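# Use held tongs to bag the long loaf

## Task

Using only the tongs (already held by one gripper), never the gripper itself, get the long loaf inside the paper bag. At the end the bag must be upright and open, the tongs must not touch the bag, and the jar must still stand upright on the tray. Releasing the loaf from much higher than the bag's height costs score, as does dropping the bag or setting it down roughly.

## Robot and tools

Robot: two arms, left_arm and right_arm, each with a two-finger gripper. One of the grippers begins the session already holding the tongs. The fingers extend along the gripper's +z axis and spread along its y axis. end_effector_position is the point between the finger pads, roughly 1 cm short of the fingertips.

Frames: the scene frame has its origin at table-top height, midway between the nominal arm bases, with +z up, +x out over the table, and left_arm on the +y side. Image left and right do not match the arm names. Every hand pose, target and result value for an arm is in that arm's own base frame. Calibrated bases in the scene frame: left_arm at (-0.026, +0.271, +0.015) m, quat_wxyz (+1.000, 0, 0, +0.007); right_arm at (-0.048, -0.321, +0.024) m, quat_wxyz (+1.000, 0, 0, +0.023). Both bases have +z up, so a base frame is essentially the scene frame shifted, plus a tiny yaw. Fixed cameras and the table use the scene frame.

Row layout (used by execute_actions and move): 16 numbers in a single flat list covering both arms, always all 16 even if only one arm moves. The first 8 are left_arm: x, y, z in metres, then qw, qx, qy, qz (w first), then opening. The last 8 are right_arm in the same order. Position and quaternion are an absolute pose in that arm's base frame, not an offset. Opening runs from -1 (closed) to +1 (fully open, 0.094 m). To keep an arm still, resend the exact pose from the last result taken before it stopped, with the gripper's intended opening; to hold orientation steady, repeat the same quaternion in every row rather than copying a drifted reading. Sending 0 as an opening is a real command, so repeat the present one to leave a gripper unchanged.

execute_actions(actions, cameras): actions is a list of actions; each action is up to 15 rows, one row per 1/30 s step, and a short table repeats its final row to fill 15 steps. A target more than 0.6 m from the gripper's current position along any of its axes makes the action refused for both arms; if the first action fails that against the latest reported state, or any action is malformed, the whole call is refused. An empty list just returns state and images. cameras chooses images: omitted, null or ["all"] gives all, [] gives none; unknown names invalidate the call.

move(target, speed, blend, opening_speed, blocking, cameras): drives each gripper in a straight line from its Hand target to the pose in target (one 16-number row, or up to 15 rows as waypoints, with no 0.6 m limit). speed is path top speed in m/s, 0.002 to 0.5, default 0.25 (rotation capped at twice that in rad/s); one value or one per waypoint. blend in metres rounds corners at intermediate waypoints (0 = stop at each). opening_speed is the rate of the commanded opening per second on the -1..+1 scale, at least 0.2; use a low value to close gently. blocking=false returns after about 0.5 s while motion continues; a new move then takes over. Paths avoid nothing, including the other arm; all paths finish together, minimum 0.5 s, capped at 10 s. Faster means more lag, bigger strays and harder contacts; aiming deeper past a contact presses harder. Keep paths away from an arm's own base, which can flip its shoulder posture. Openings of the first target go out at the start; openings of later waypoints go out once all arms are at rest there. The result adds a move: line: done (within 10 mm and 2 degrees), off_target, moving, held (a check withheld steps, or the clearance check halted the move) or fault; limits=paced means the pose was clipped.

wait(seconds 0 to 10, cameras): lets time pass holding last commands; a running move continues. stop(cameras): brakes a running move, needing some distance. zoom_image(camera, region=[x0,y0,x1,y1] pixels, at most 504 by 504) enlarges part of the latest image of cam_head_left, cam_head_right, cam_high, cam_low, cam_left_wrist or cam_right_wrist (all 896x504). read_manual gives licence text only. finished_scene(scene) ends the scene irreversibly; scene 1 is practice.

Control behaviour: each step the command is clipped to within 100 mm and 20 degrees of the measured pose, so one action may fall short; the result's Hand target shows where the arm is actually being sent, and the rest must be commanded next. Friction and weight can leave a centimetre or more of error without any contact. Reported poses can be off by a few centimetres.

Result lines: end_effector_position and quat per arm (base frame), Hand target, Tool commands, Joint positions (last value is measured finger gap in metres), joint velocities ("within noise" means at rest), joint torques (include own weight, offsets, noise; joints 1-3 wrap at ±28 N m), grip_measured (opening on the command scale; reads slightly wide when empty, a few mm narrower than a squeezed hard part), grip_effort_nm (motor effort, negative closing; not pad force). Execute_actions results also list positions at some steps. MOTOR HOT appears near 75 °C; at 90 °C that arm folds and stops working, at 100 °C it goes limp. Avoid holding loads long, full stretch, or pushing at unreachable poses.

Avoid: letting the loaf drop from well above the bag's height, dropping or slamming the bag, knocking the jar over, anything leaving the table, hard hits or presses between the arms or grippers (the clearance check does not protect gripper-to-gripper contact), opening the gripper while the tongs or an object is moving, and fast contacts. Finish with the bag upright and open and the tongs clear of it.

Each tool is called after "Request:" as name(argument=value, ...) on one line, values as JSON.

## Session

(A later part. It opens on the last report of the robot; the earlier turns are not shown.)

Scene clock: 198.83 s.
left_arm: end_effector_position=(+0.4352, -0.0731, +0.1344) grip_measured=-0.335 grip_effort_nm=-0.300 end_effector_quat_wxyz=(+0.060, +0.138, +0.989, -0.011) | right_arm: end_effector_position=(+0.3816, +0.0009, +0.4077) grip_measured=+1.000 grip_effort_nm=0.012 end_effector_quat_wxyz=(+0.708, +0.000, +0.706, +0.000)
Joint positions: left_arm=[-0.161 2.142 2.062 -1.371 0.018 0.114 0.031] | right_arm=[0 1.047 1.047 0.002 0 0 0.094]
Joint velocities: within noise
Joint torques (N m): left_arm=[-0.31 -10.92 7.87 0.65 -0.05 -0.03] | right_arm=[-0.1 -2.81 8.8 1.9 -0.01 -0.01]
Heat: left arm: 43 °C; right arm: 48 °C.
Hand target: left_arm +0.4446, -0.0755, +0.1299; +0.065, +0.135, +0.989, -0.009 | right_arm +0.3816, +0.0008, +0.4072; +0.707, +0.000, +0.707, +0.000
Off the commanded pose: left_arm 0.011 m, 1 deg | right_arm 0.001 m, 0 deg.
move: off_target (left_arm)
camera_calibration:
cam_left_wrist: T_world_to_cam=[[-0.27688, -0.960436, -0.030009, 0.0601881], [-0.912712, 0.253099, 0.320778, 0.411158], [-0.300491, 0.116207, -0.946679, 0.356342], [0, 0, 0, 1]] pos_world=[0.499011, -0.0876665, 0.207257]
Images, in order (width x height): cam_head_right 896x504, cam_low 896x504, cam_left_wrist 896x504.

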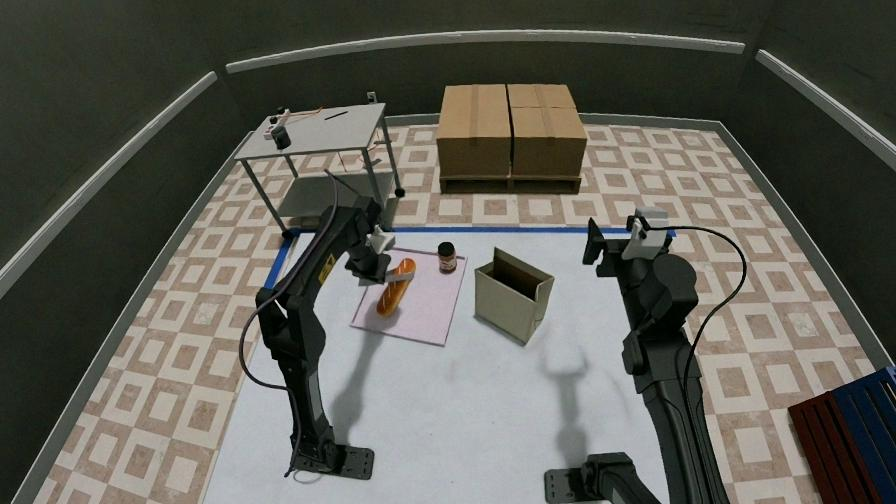

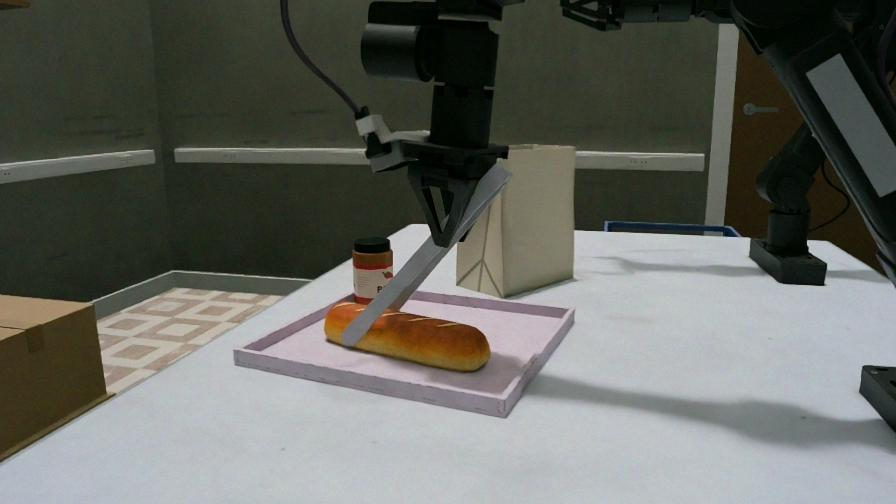

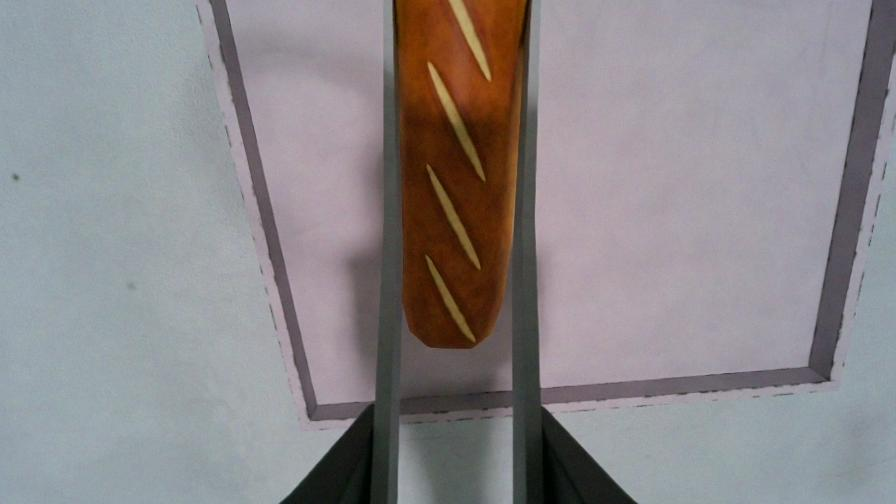

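Request:
move(target=[[0.445,-0.0755,0.130,0.0648,0.1346,0.9888,-0.0088,-0.45,0.3816,0.0009,0.4072,0.707,0,0.707,0,1],[0.43,-0.0715,0.19,0.0648,0.1346,0.9888,-0.0088,-0.45,0.3816,0.0009,0.4072,0.707,0,0.707,0,1]], opening_speed=0.2, speed=0.1, cameras=["cam_left_wrist","cam_low","cam_head_right","cam_high"])

Scene clock: 209.23 s.
left_arm: end_effector_position=(+0.4263, -0.0715, +0.1916) grip_measured=-0.442 grip_effort_nm=-0.447 end_effector_quat_wxyz=(+0.074, +0.137, +0.988, -0.011) | right_arm: end_effector_position=(+0.3816, +0.0009, +0.4078) grip_measured=+1.000 grip_effort_nm=0.012 end_effector_quat_wxyz=(+0.708, +0.000, +0.706, +0.000)
Joint positions: left_arm=[-0.161 2.142 2.295 -1.575 0.018 0.114 0.026] | right_arm=[0 1.047 1.047 0.003 0 0 0.094]
Joint velocities: within noise
Joint torques (N m): left_arm=[0.12 -11.56 7.16 0.54 0 -0.03] | right_arm=[-0.1 -2.81 8.8 1.9 -0.01 -0.01]
Heat: left arm: 43 °C; right arm: 49 °C.
Hand target: left_arm +0.4298, -0.0715, +0.1897; +0.073, +0.134, +0.988, -0.009 | right_arm +0.3816, +0.0008, +0.4072; +0.707, +0.000, +0.707, +0.000
Off the commanded pose: left_arm 0.004 m, 1 deg | right_arm 0.001 m, 0 deg.
joint sent to its limit (left arm) — joint 4 (wrist pitch), lower limit. The joint targets still meet the commanded pose.
move: done
camera_calibration:
cam_left_wrist: T_world_to_cam=[[-0.275579, -0.960688, -0.0336772, 0.0610274], [-0.921401, 0.254, 0.294115, 0.393147], [-0.273999, 0.112082, -0.955176, 0.397743], [0, 0, 0, 1]] pos_world=[0.488045, -0.0858108, 0.26634]
Images, in order (width x height): cam_head_right 896x504, cam_high 896x504, cam_low 896x504, cam_left_wrist 896x504.

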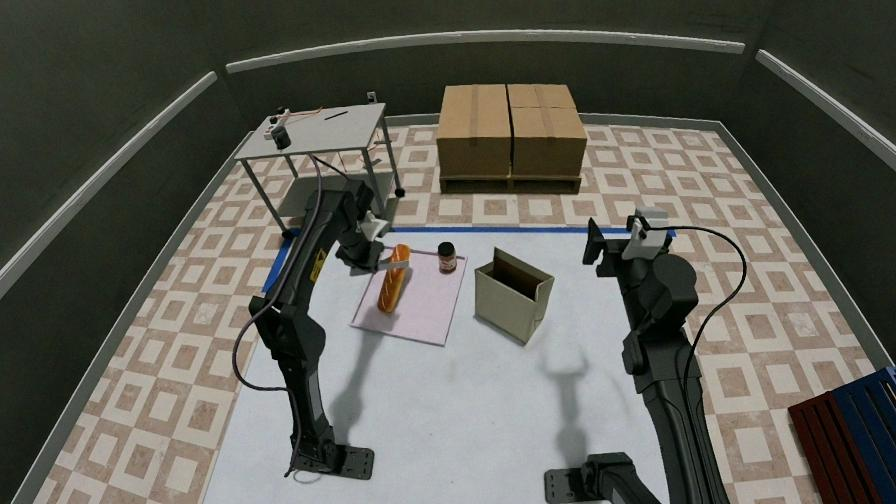

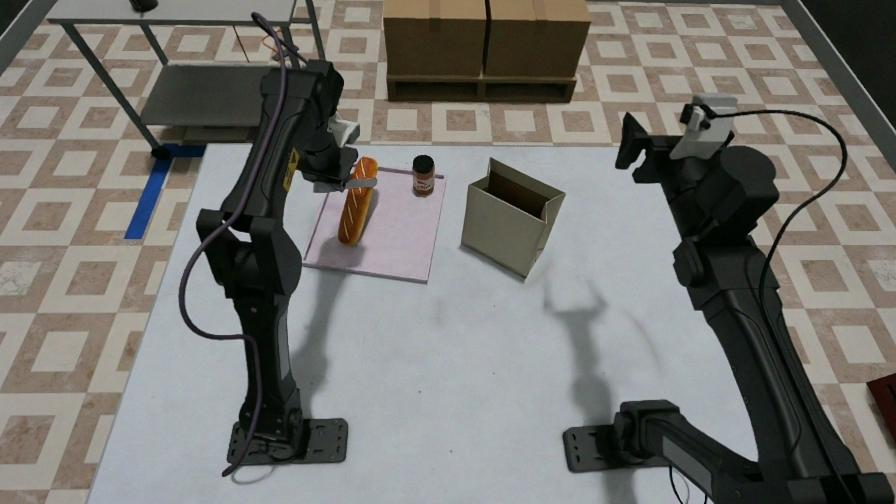

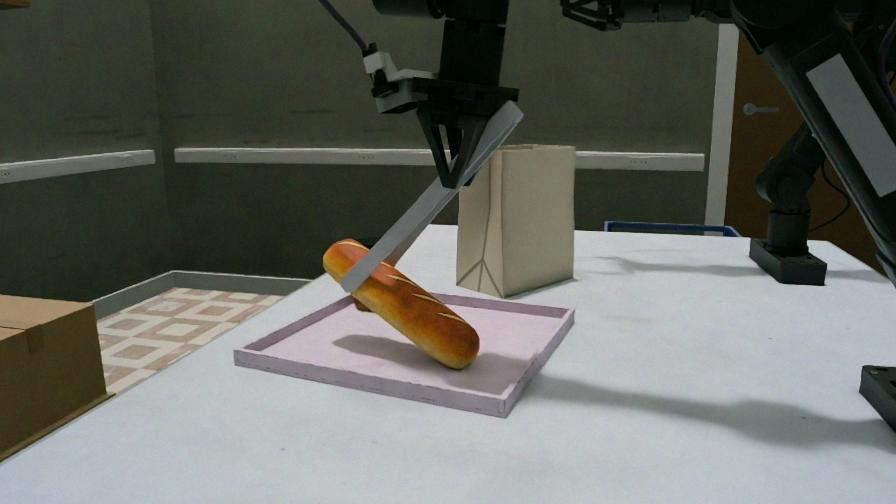

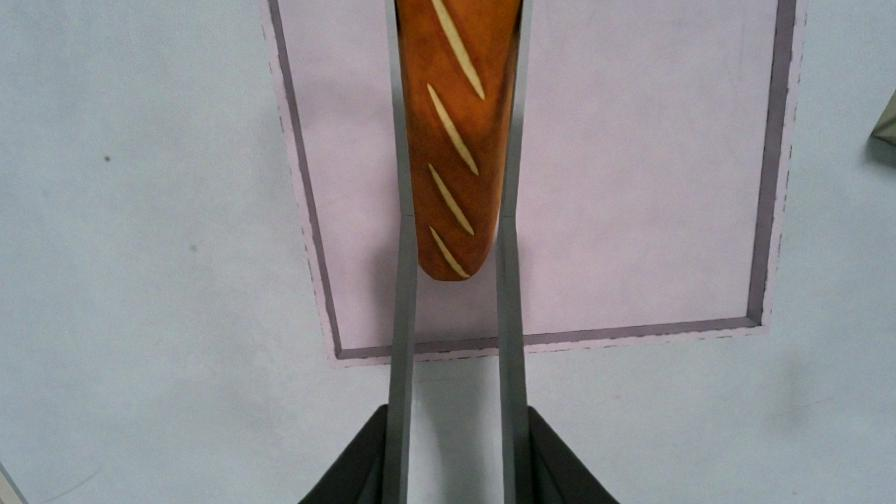

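Request:
move(target=[0.38,-0.062,0.28,0.298,0.1287,0.945,-0.0406,-0.5,0.35,-0.18,0.4072,0.683,0.183,0.683,-0.183,1], opening_speed=0.2, speed=0.12, cameras=["cam_left_wrist","cam_low","cam_head_right","cam_high"])

Scene clock: 230.33 s.
left_arm: end_effector_position=(+0.3797, -0.0623, +0.2680) grip_measured=-0.494 grip_effort_nm=-0.349 end_effector_quat_wxyz=(+0.271, +0.128, +0.953, -0.038) | right_arm: end_effector_position=(+0.3507, -0.1752, +0.3997) grip_measured=+1.000 grip_effort_nm=-0.002 end_effector_quat_wxyz=(+0.680, +0.178, +0.689, -0.176)
Joint positions: left_arm=[-0.131 1.579 1.733 -1.175 0.073 0.114 0.024] | right_arm=[-0.432 1.085 1.047 0.025 0.074 0 0.094]
Joint velocities: within noise
Joint torques (N m): left_arm=[0.66 -11.58 4.59 1.54 0.1 0.06] | right_arm=[-0.75 -2.47 10.96 1.93 0.11 -0.01]
Heat: left arm: 45 °C; right arm: 49 °C.
Hand target: left_arm +0.3798, -0.0619, +0.2800; +0.297, +0.129, +0.945, -0.040 | right_arm +0.3499, -0.1798, +0.4071; +0.683, +0.183, +0.683, -0.183
Off the commanded pose: left_arm 0.012 m, 3 deg | right_arm 0.009 m, 1 deg.
move: off_target (left_arm)
camera_calibration:
cam_left_wrist: T_world_to_cam=[[-0.252902, -0.96702, -0.0302128, 0.049656], [-0.961213, 0.25469, -0.105845, 0.447729], [0.110049, 0.00227267, -0.993924, 0.314576], [0, 0, 0, 1]] pos_world=[0.408303, -0.0667287, 0.361555]
Images, in order (width x height): cam_head_right 896x504, cam_high 896x504, cam_low 896x504, cam_left_wrist 896x504.

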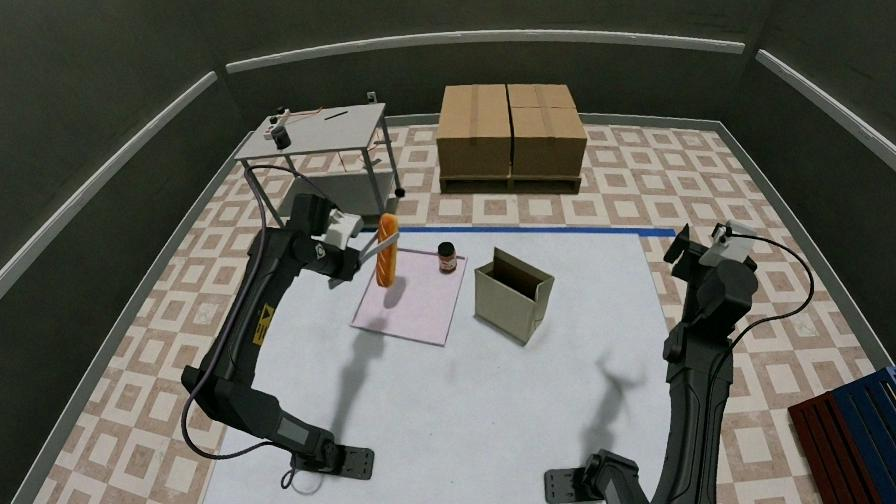

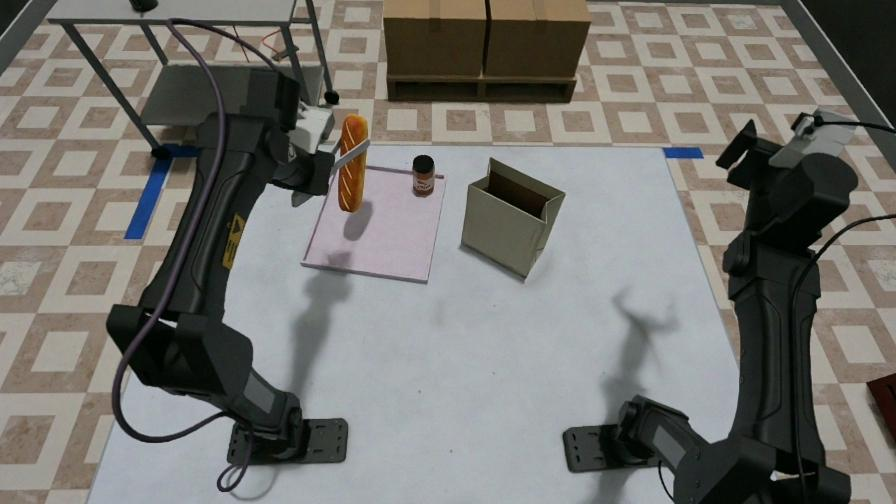

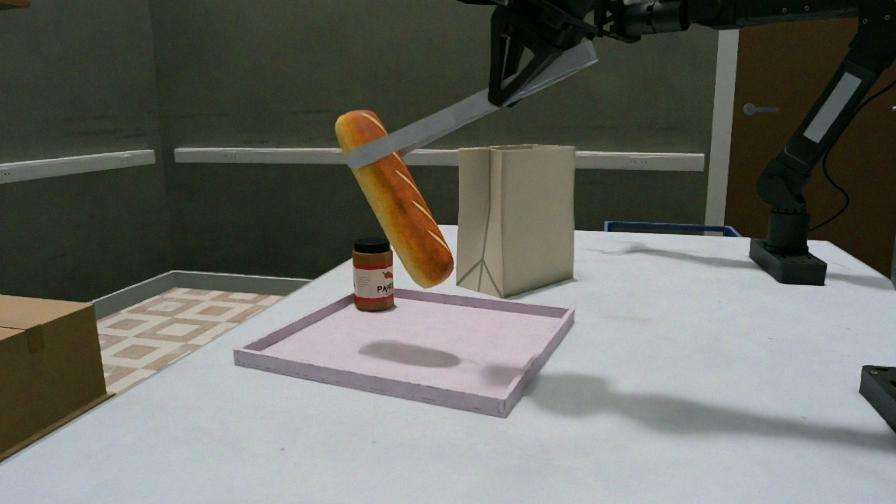

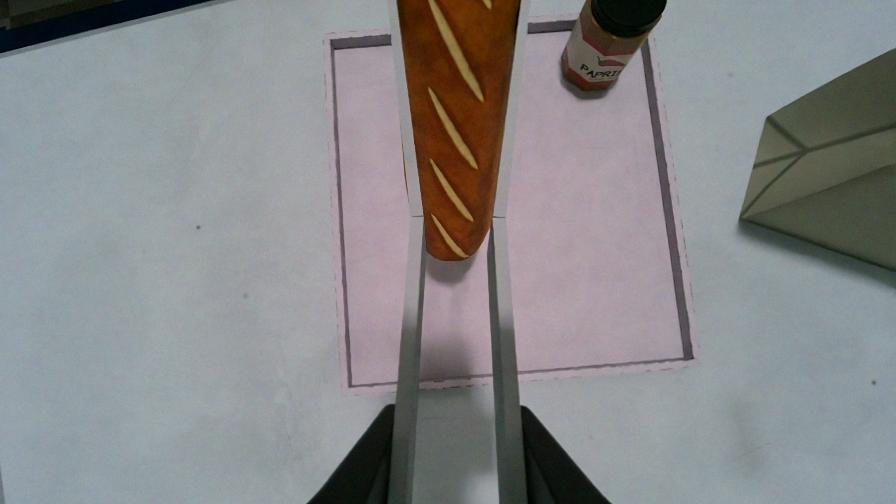

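Request:
move(target=[0.35,-0.055,0.38,0.5324,0.1138,0.8357,-0.0725,-0.5,0.35,-0.18,0.4072,0.683,0.183,0.683,-0.183,1], speed=0.15, cameras=["cam_left_wrist","cam_low","cam_head_right","cam_high"])

Scene clock: 238.10 s.
left_arm: end_effector_position=(+0.3513, -0.0552, +0.3685) grip_measured=-0.494 grip_effort_nm=-0.349 end_effector_quat_wxyz=(+0.509, +0.117, +0.850, -0.069) | right_arm: end_effector_position=(+0.3507, -0.1752, +0.4001) grip_measured=+1.000 grip_effort_nm=0.002 end_effector_quat_wxyz=(+0.681, +0.178, +0.688, -0.176)
Joint positions: left_arm=[-0.071 1.178 1.451 -0.773 0.176 0.098 0.024] | right_arm=[-0.432 1.085 1.047 0.027 0.074 0 0.094]
Joint velocities: within noise
Joint torques (N m): left_arm=[0.29 -6.34 4.94 2.14 0.2 -0.11] | right_arm=[-0.75 -2.44 10.97 1.91 0.11 -0.01]
Heat: left arm: 44 °C; right arm: 50 °C.
Hand target: left_arm +0.3496, -0.0550, +0.3801; +0.532, +0.114, +0.836, -0.072 | right_arm +0.3499, -0.1798, +0.4071; +0.683, +0.183, +0.683, -0.183
Off the commanded pose: left_arm 0.012 m, 3 deg | right_arm 0.009 m, 1 deg.
move: off_target (left_arm)
camera_calibration:
cam_left_wrist: T_world_to_cam=[[-0.243631, -0.969545, -0.0250119, 0.0470753], [-0.779222, 0.21103, -0.590152, 0.541385], [0.577457, -0.124289, -0.806905, 0.177475], [0, 0, 0, 1]] pos_world=[0.330844, -0.0465487, 0.463882]
Images, in order (width x height): cam_head_right 896x504, cam_high 896x504, cam_low 896x504, cam_left_wrist 896x504.

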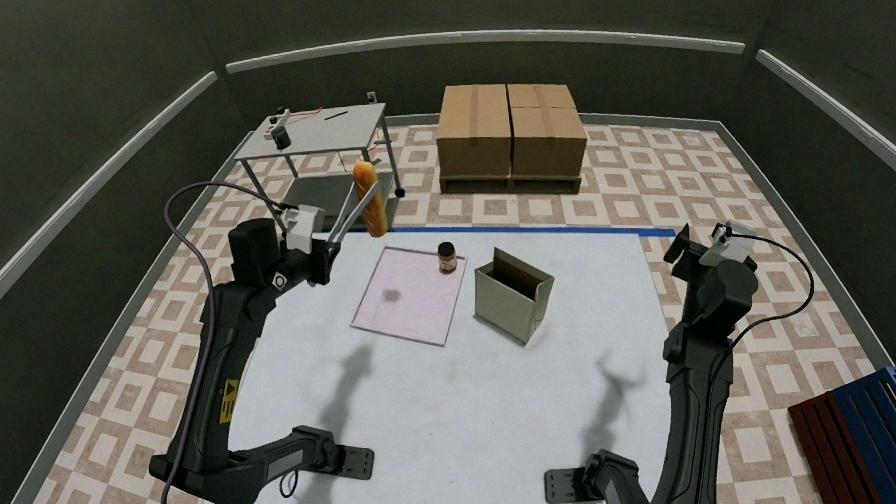

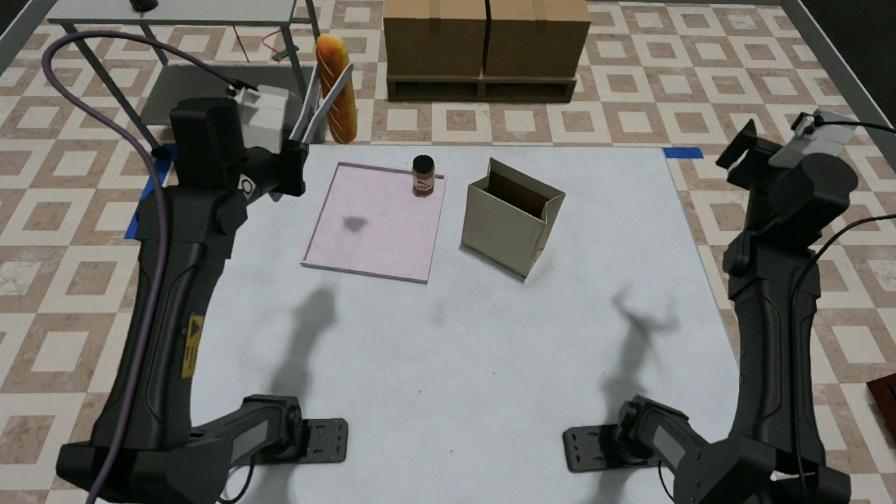

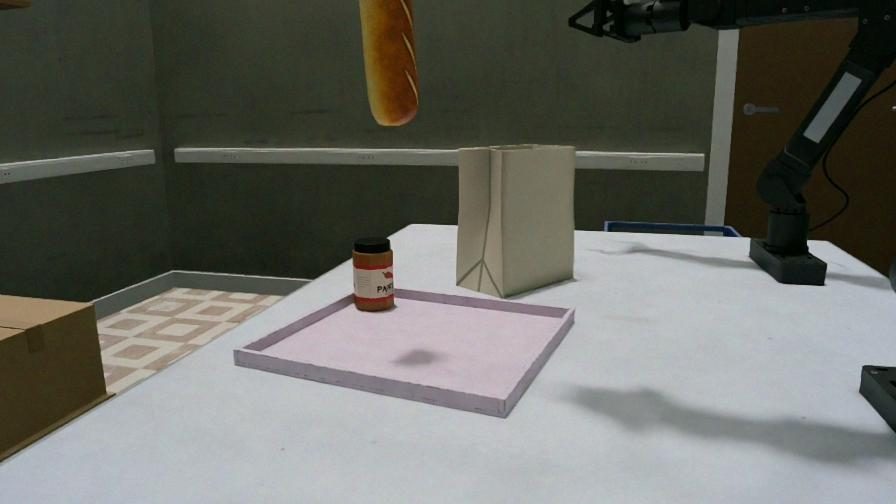

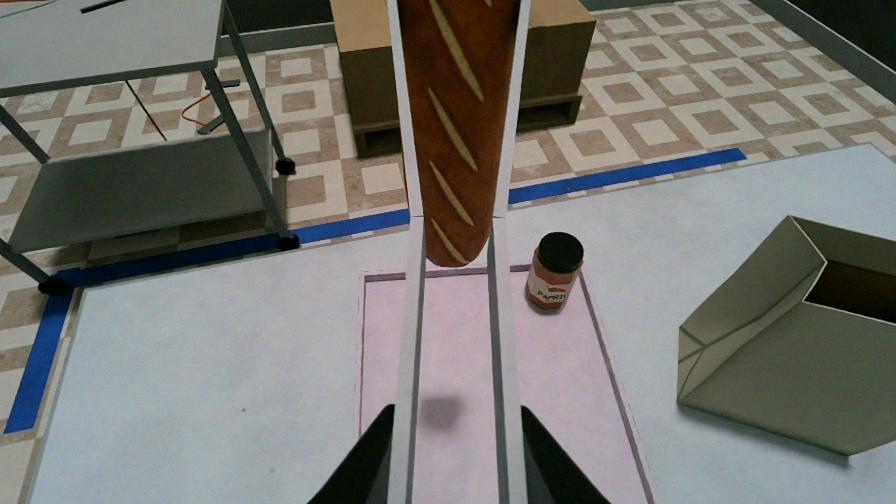

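Request:
move(target=[0.272,-0.309,0.405,0.579,0.2452,0.7546,-0.1881,-0.5,0.35,-0.18,0.4072,0.683,0.183,0.683,-0.183,1], speed=0.15)

Request:
zoom_image(camera="cam_head_right", region=[380, 170, 620, 360])

Request:
zoom_image(camera="cam_low", region=[380, 0, 700, 320])

Scene clock: 283.97 s.
left_arm: end_effector_position=(+0.2679, -0.3055, +0.3787) grip_measured=-0.494 grip_effort_nm=-0.349 end_effector_quat_wxyz=(+0.554, +0.266, +0.771, -0.171) | right_arm: end_effector_position=(+0.3507, -0.1752, +0.4002) grip_measured=+1.000 grip_effort_nm=0.007 end_effector_quat_wxyz=(+0.681, +0.178, +0.688, -0.176)
Joint positions: left_arm=[-1.005 1.277 1.404 -0.485 -0.353 -0.096 0.024] | right_arm=[-0.432 1.085 1.047 0.027 0.074 0 0.094]
Joint velocities: within noise
Joint torques (N m): left_arm=[-0.21 -4.7 9.22 2.2 -0.25 -0.06] | right_arm=[-0.75 -2.44 10.97 1.9 0.11 -0.01]
Heat: left arm: 41 °C; right arm: 51 °C.
Hand target: left_arm +0.2709, -0.3076, +0.4046; +0.579, +0.245, +0.755, -0.188 | right_arm +0.3499, -0.1798, +0.4071; +0.683, +0.183, +0.683, -0.183
Off the commanded pose: left_arm 0.027 m, 5 deg | right_arm 0.009 m, 1 deg.
move: off_target (left_arm)
camera_calibration:
cam_left_wrist: T_world_to_cam=[[-0.574125, -0.81726, -0.0496661, -0.0711671], [-0.5563, 0.43387, -0.708722, 0.588535], [0.600759, -0.379266, -0.703737, 0.079574], [0, 0, 0, 1]] pos_world=[0.238738, -0.28333, 0.469573]
cam_right_wrist: T_world_to_cam=[[-0.48836, -0.872456, 0.0180454, 0.0125565], [-0.387632, 0.198359, -0.900219, 0.570778], [0.781822, -0.446626, -0.435063, -0.0903585], [0, 0, 0, 1]] pos_world=[0.298028, -0.14262, 0.474287]

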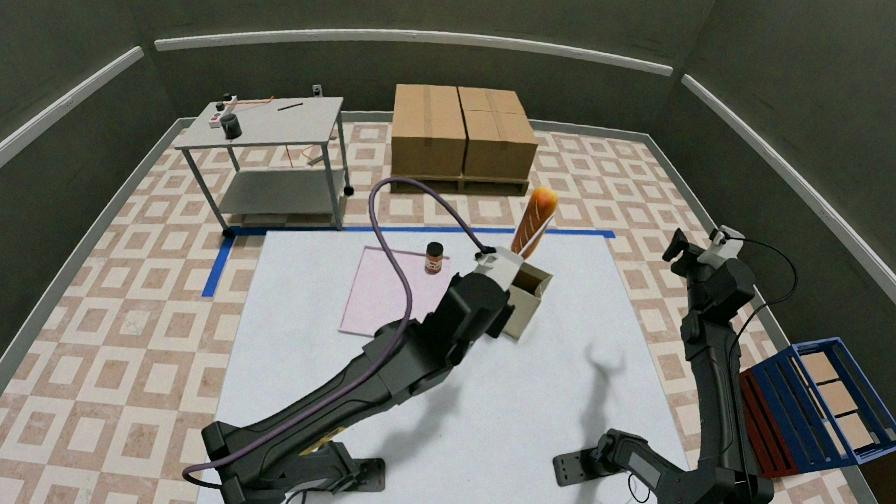

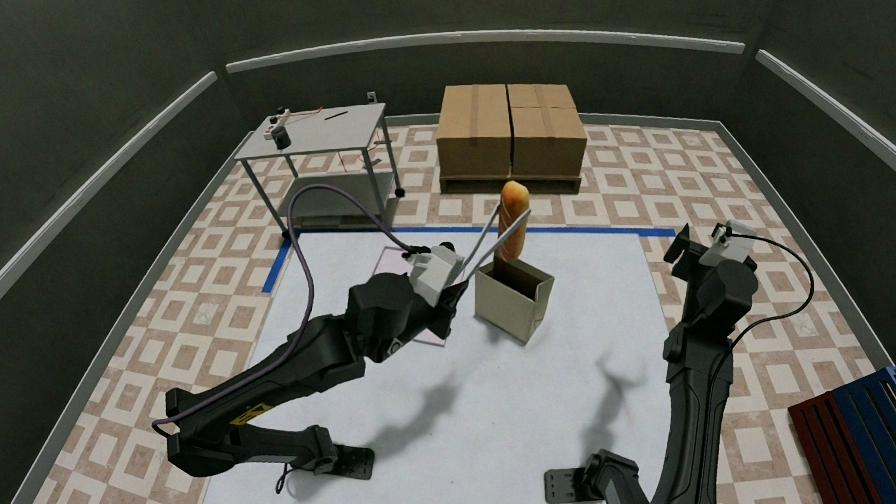

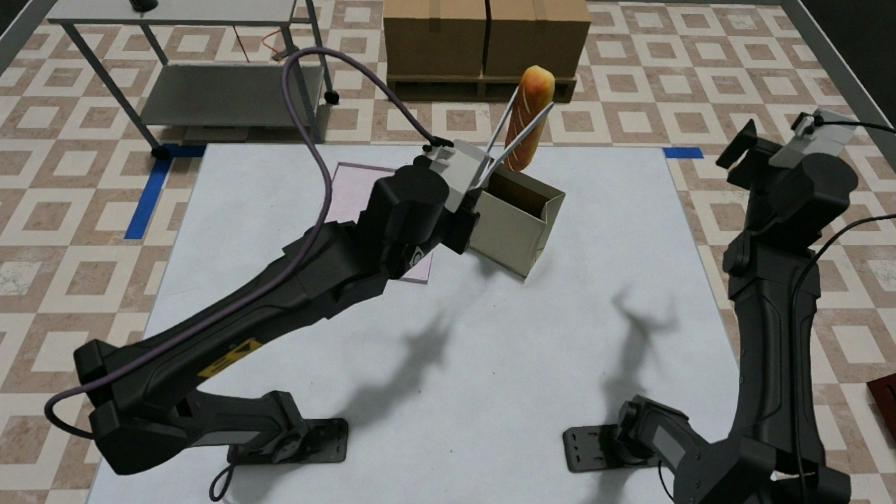

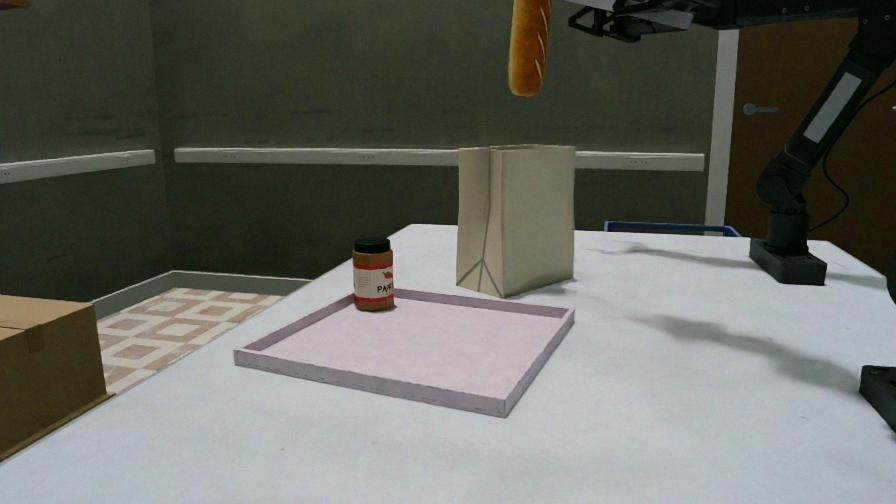

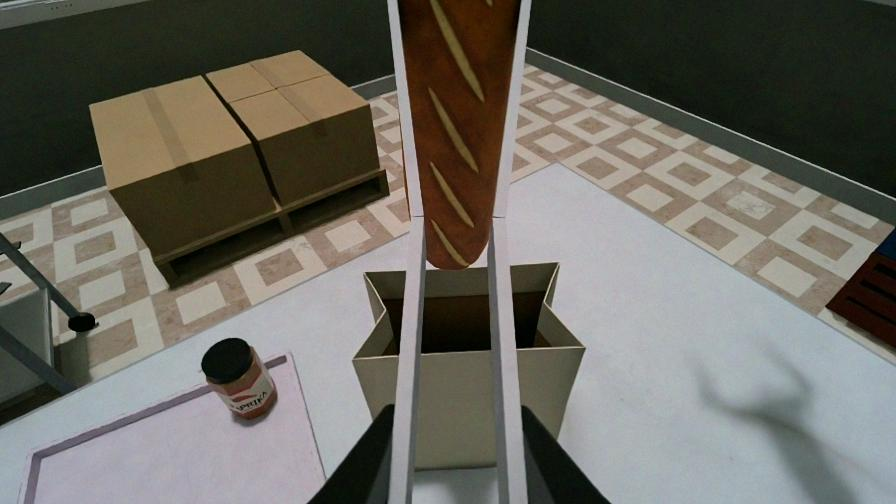

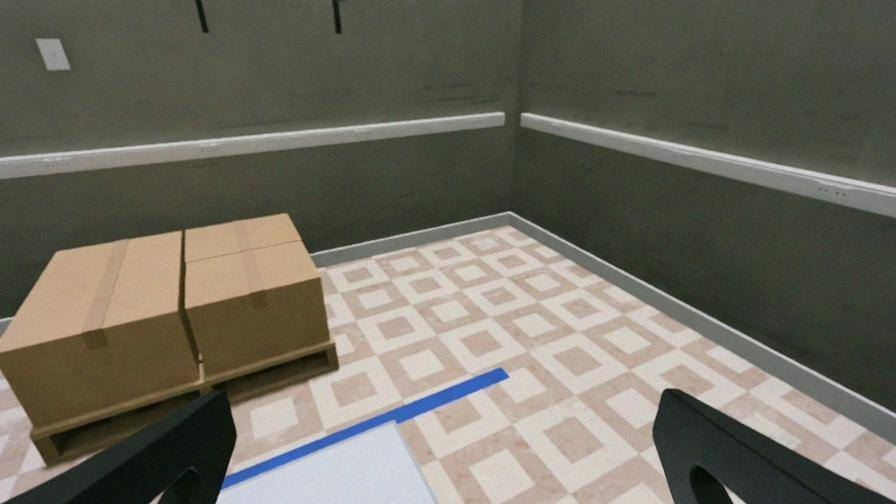

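Scaled by 2.100.

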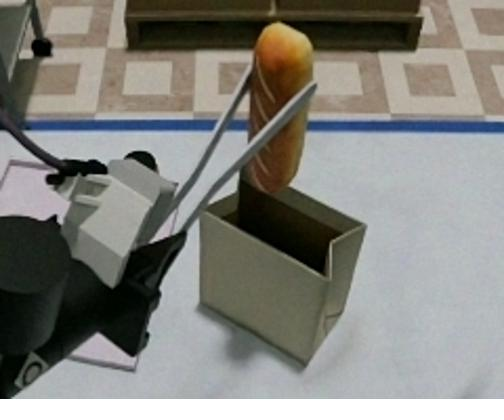

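Scaled by 1.575.

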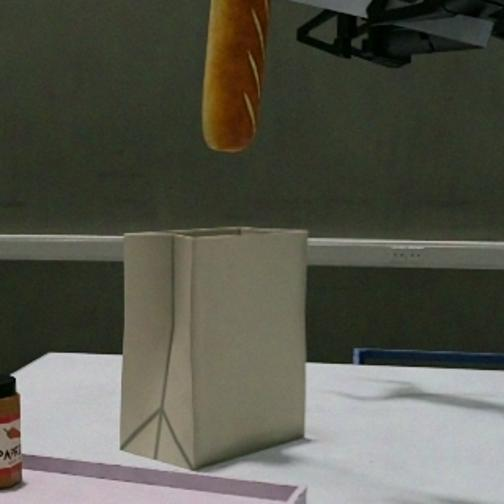

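Request:
move(target=[0.269,-0.314,0.325,0.579,0.2452,0.7546,-0.1881,-0.5,0.35,-0.18,0.4072,0.683,0.183,0.683,-0.183,1], speed=0.1)

Request:
zoom_image(camera="cam_head_right", region=[380, 170, 620, 360])

Request:
zoom_image(camera="cam_low", region=[380, 0, 700, 320])

Request:
zoom_image(camera="cam_high", region=[420, 80, 620, 280])

Scene clock: 301.10 s.
left_arm: end_effector_position=(+0.2721, -0.3184, +0.3072) grip_measured=-0.494 grip_effort_nm=-0.344 end_effector_quat_wxyz=(+0.557, +0.263, +0.769, -0.171) | right_arm: end_effector_position=(+0.3507, -0.1752, +0.4003) grip_measured=+1.000 grip_effort_nm=0.017 end_effector_quat_wxyz=(+0.681, +0.178, +0.688, -0.176)
Joint positions: left_arm=[-1.021 1.263 1.095 -0.183 -0.372 -0.101 0.024] | right_arm=[-0.432 1.085 1.047 0.027 0.074 0 0.094]
Joint velocities: within noise
Joint torques (N m): left_arm=[-0.54 -9.39 5.65 2.19 -0.24 -0.06] | right_arm=[-0.75 -2.45 10.97 1.9 0.11 -0.01]
Heat: left arm: 40 °C; right arm: 52 °C.
Hand target: left_arm +0.2690, -0.3138, +0.3248; +0.578, +0.245, +0.755, -0.188 | right_arm +0.3499, -0.1798, +0.4071; +0.683, +0.183, +0.683, -0.183
Off the commanded pose: left_arm 0.019 m, 4 deg | right_arm 0.008 m, 1 deg.
move: off_target (left_arm)
camera_calibration:
cam_left_wrist: T_world_to_cam=[[-0.570782, -0.819718, -0.04765, -0.0852521], [-0.553587, 0.427032, -0.714972, 0.544749], [0.606423, -0.381715, -0.697528, 0.0175983], [0, 0, 0, 1]] pos_world=[0.242234, -0.295791, 0.397693]
cam_right_wrist: T_world_to_cam=[[-0.488366, -0.872453, 0.0180157, 0.0125695], [-0.387321, 0.198215, -0.900385, 0.570795], [0.781973, -0.446696, -0.43472, -0.0905203], [0, 0, 0, 1]] pos_world=[0.298004, -0.142609, 0.474358]

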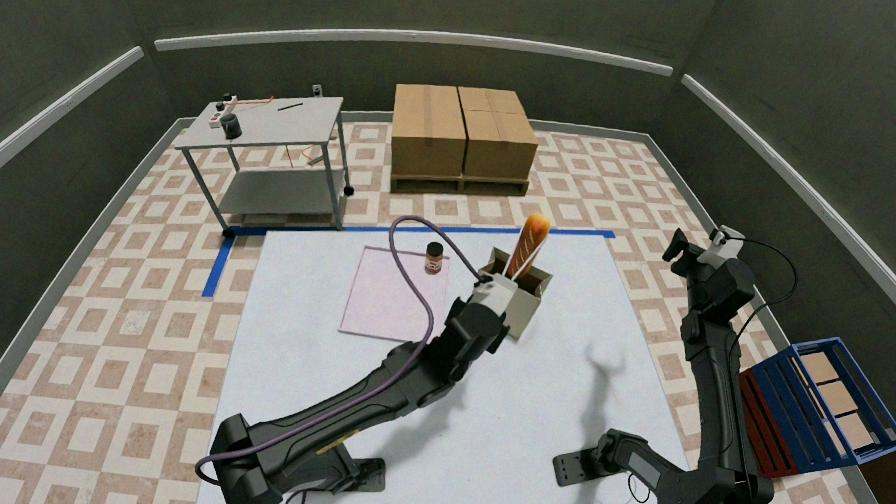

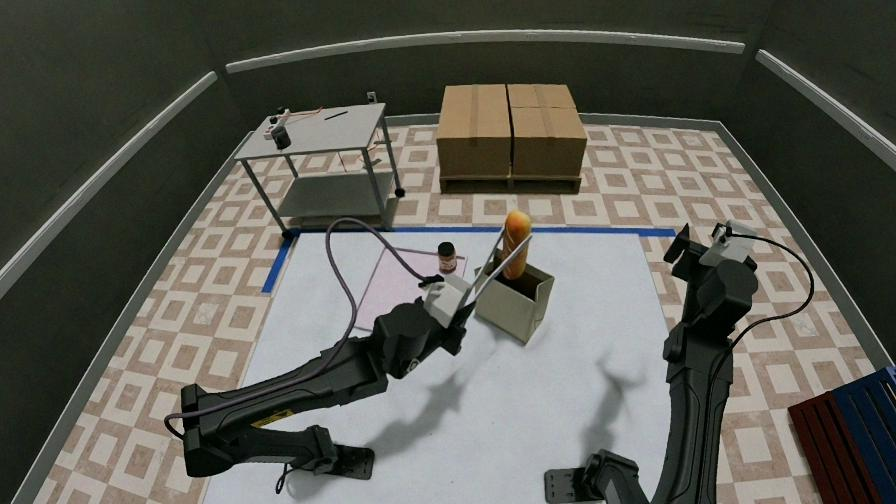

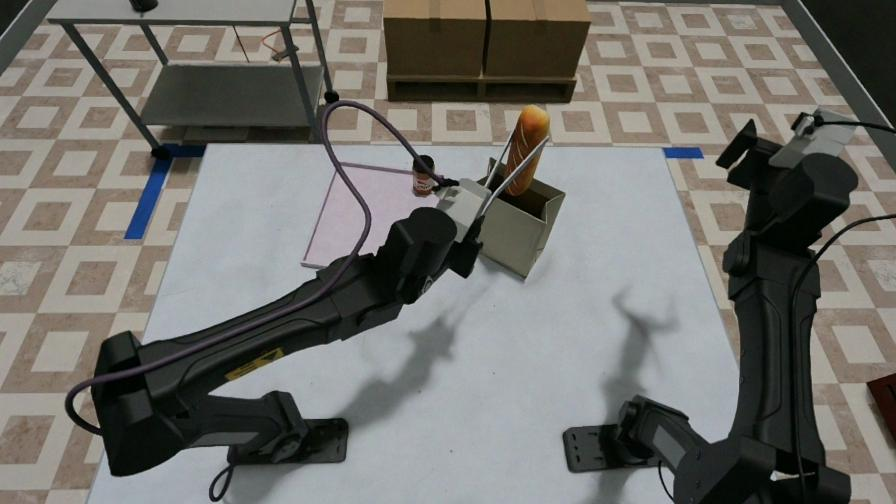

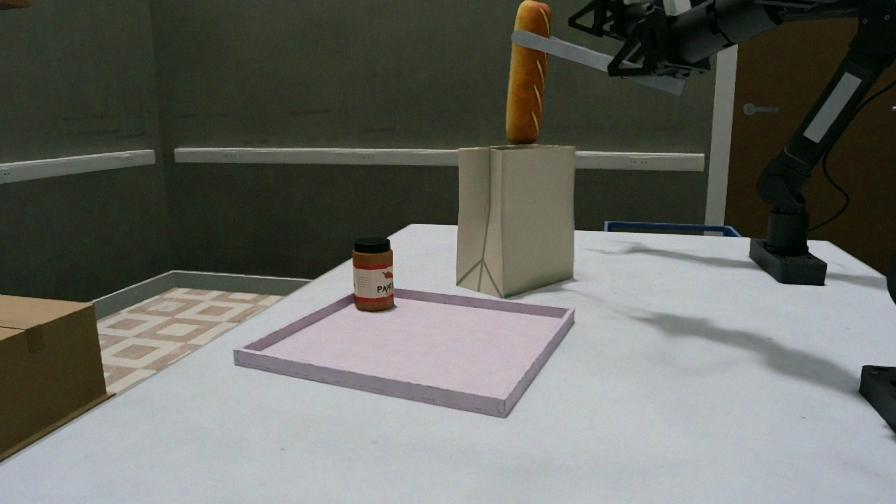

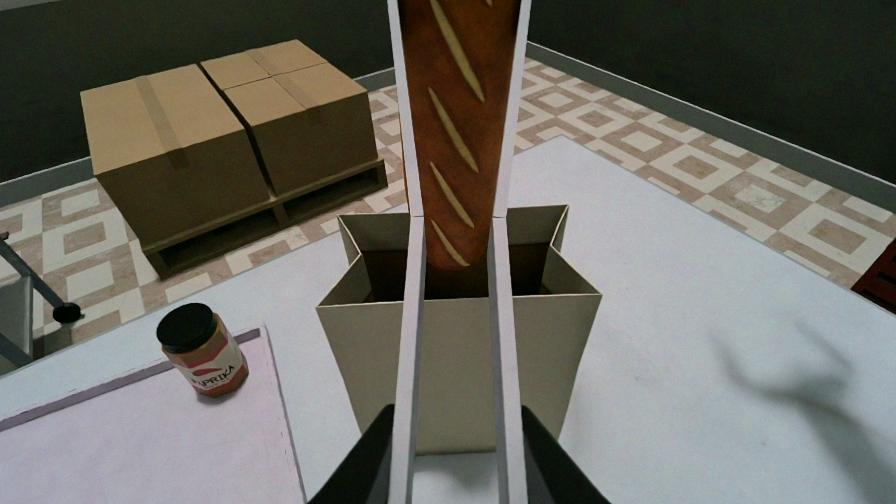

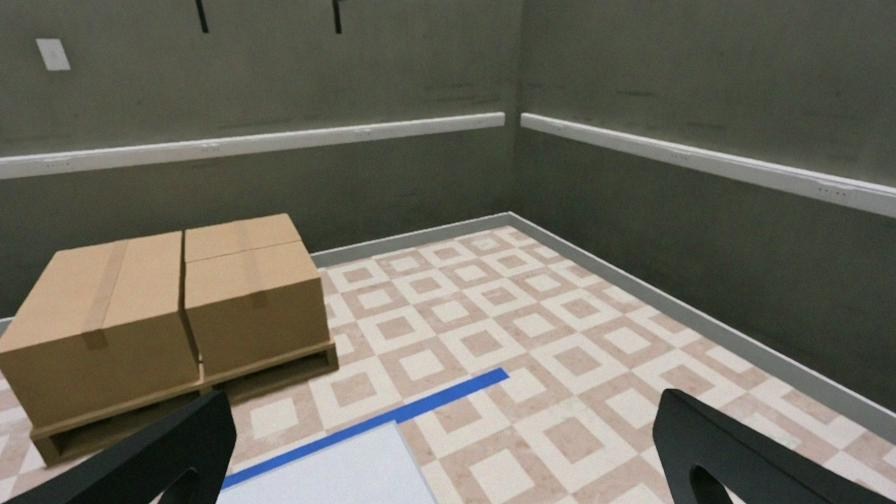

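Scaled by 2.100.

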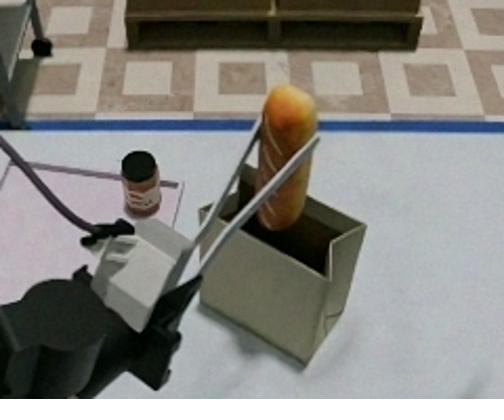

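Scaled by 1.575.

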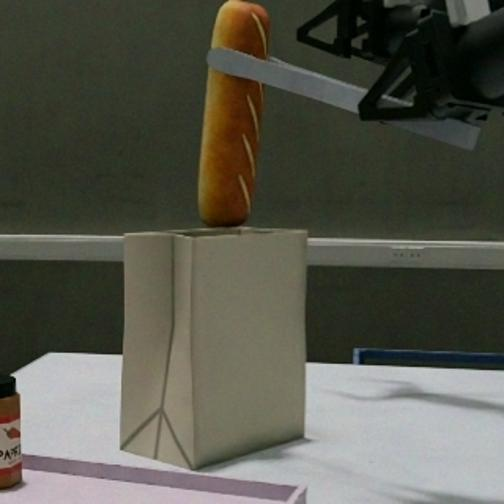

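Scaled by 2.520.

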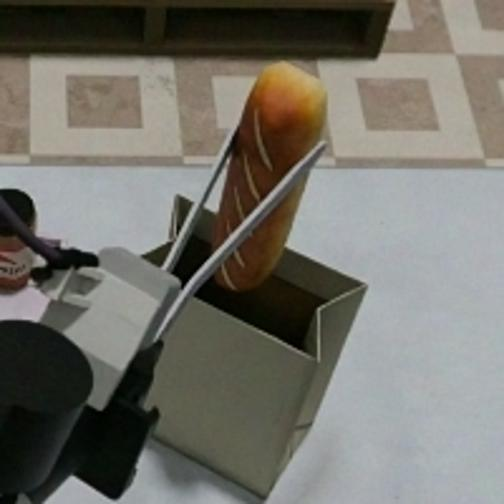

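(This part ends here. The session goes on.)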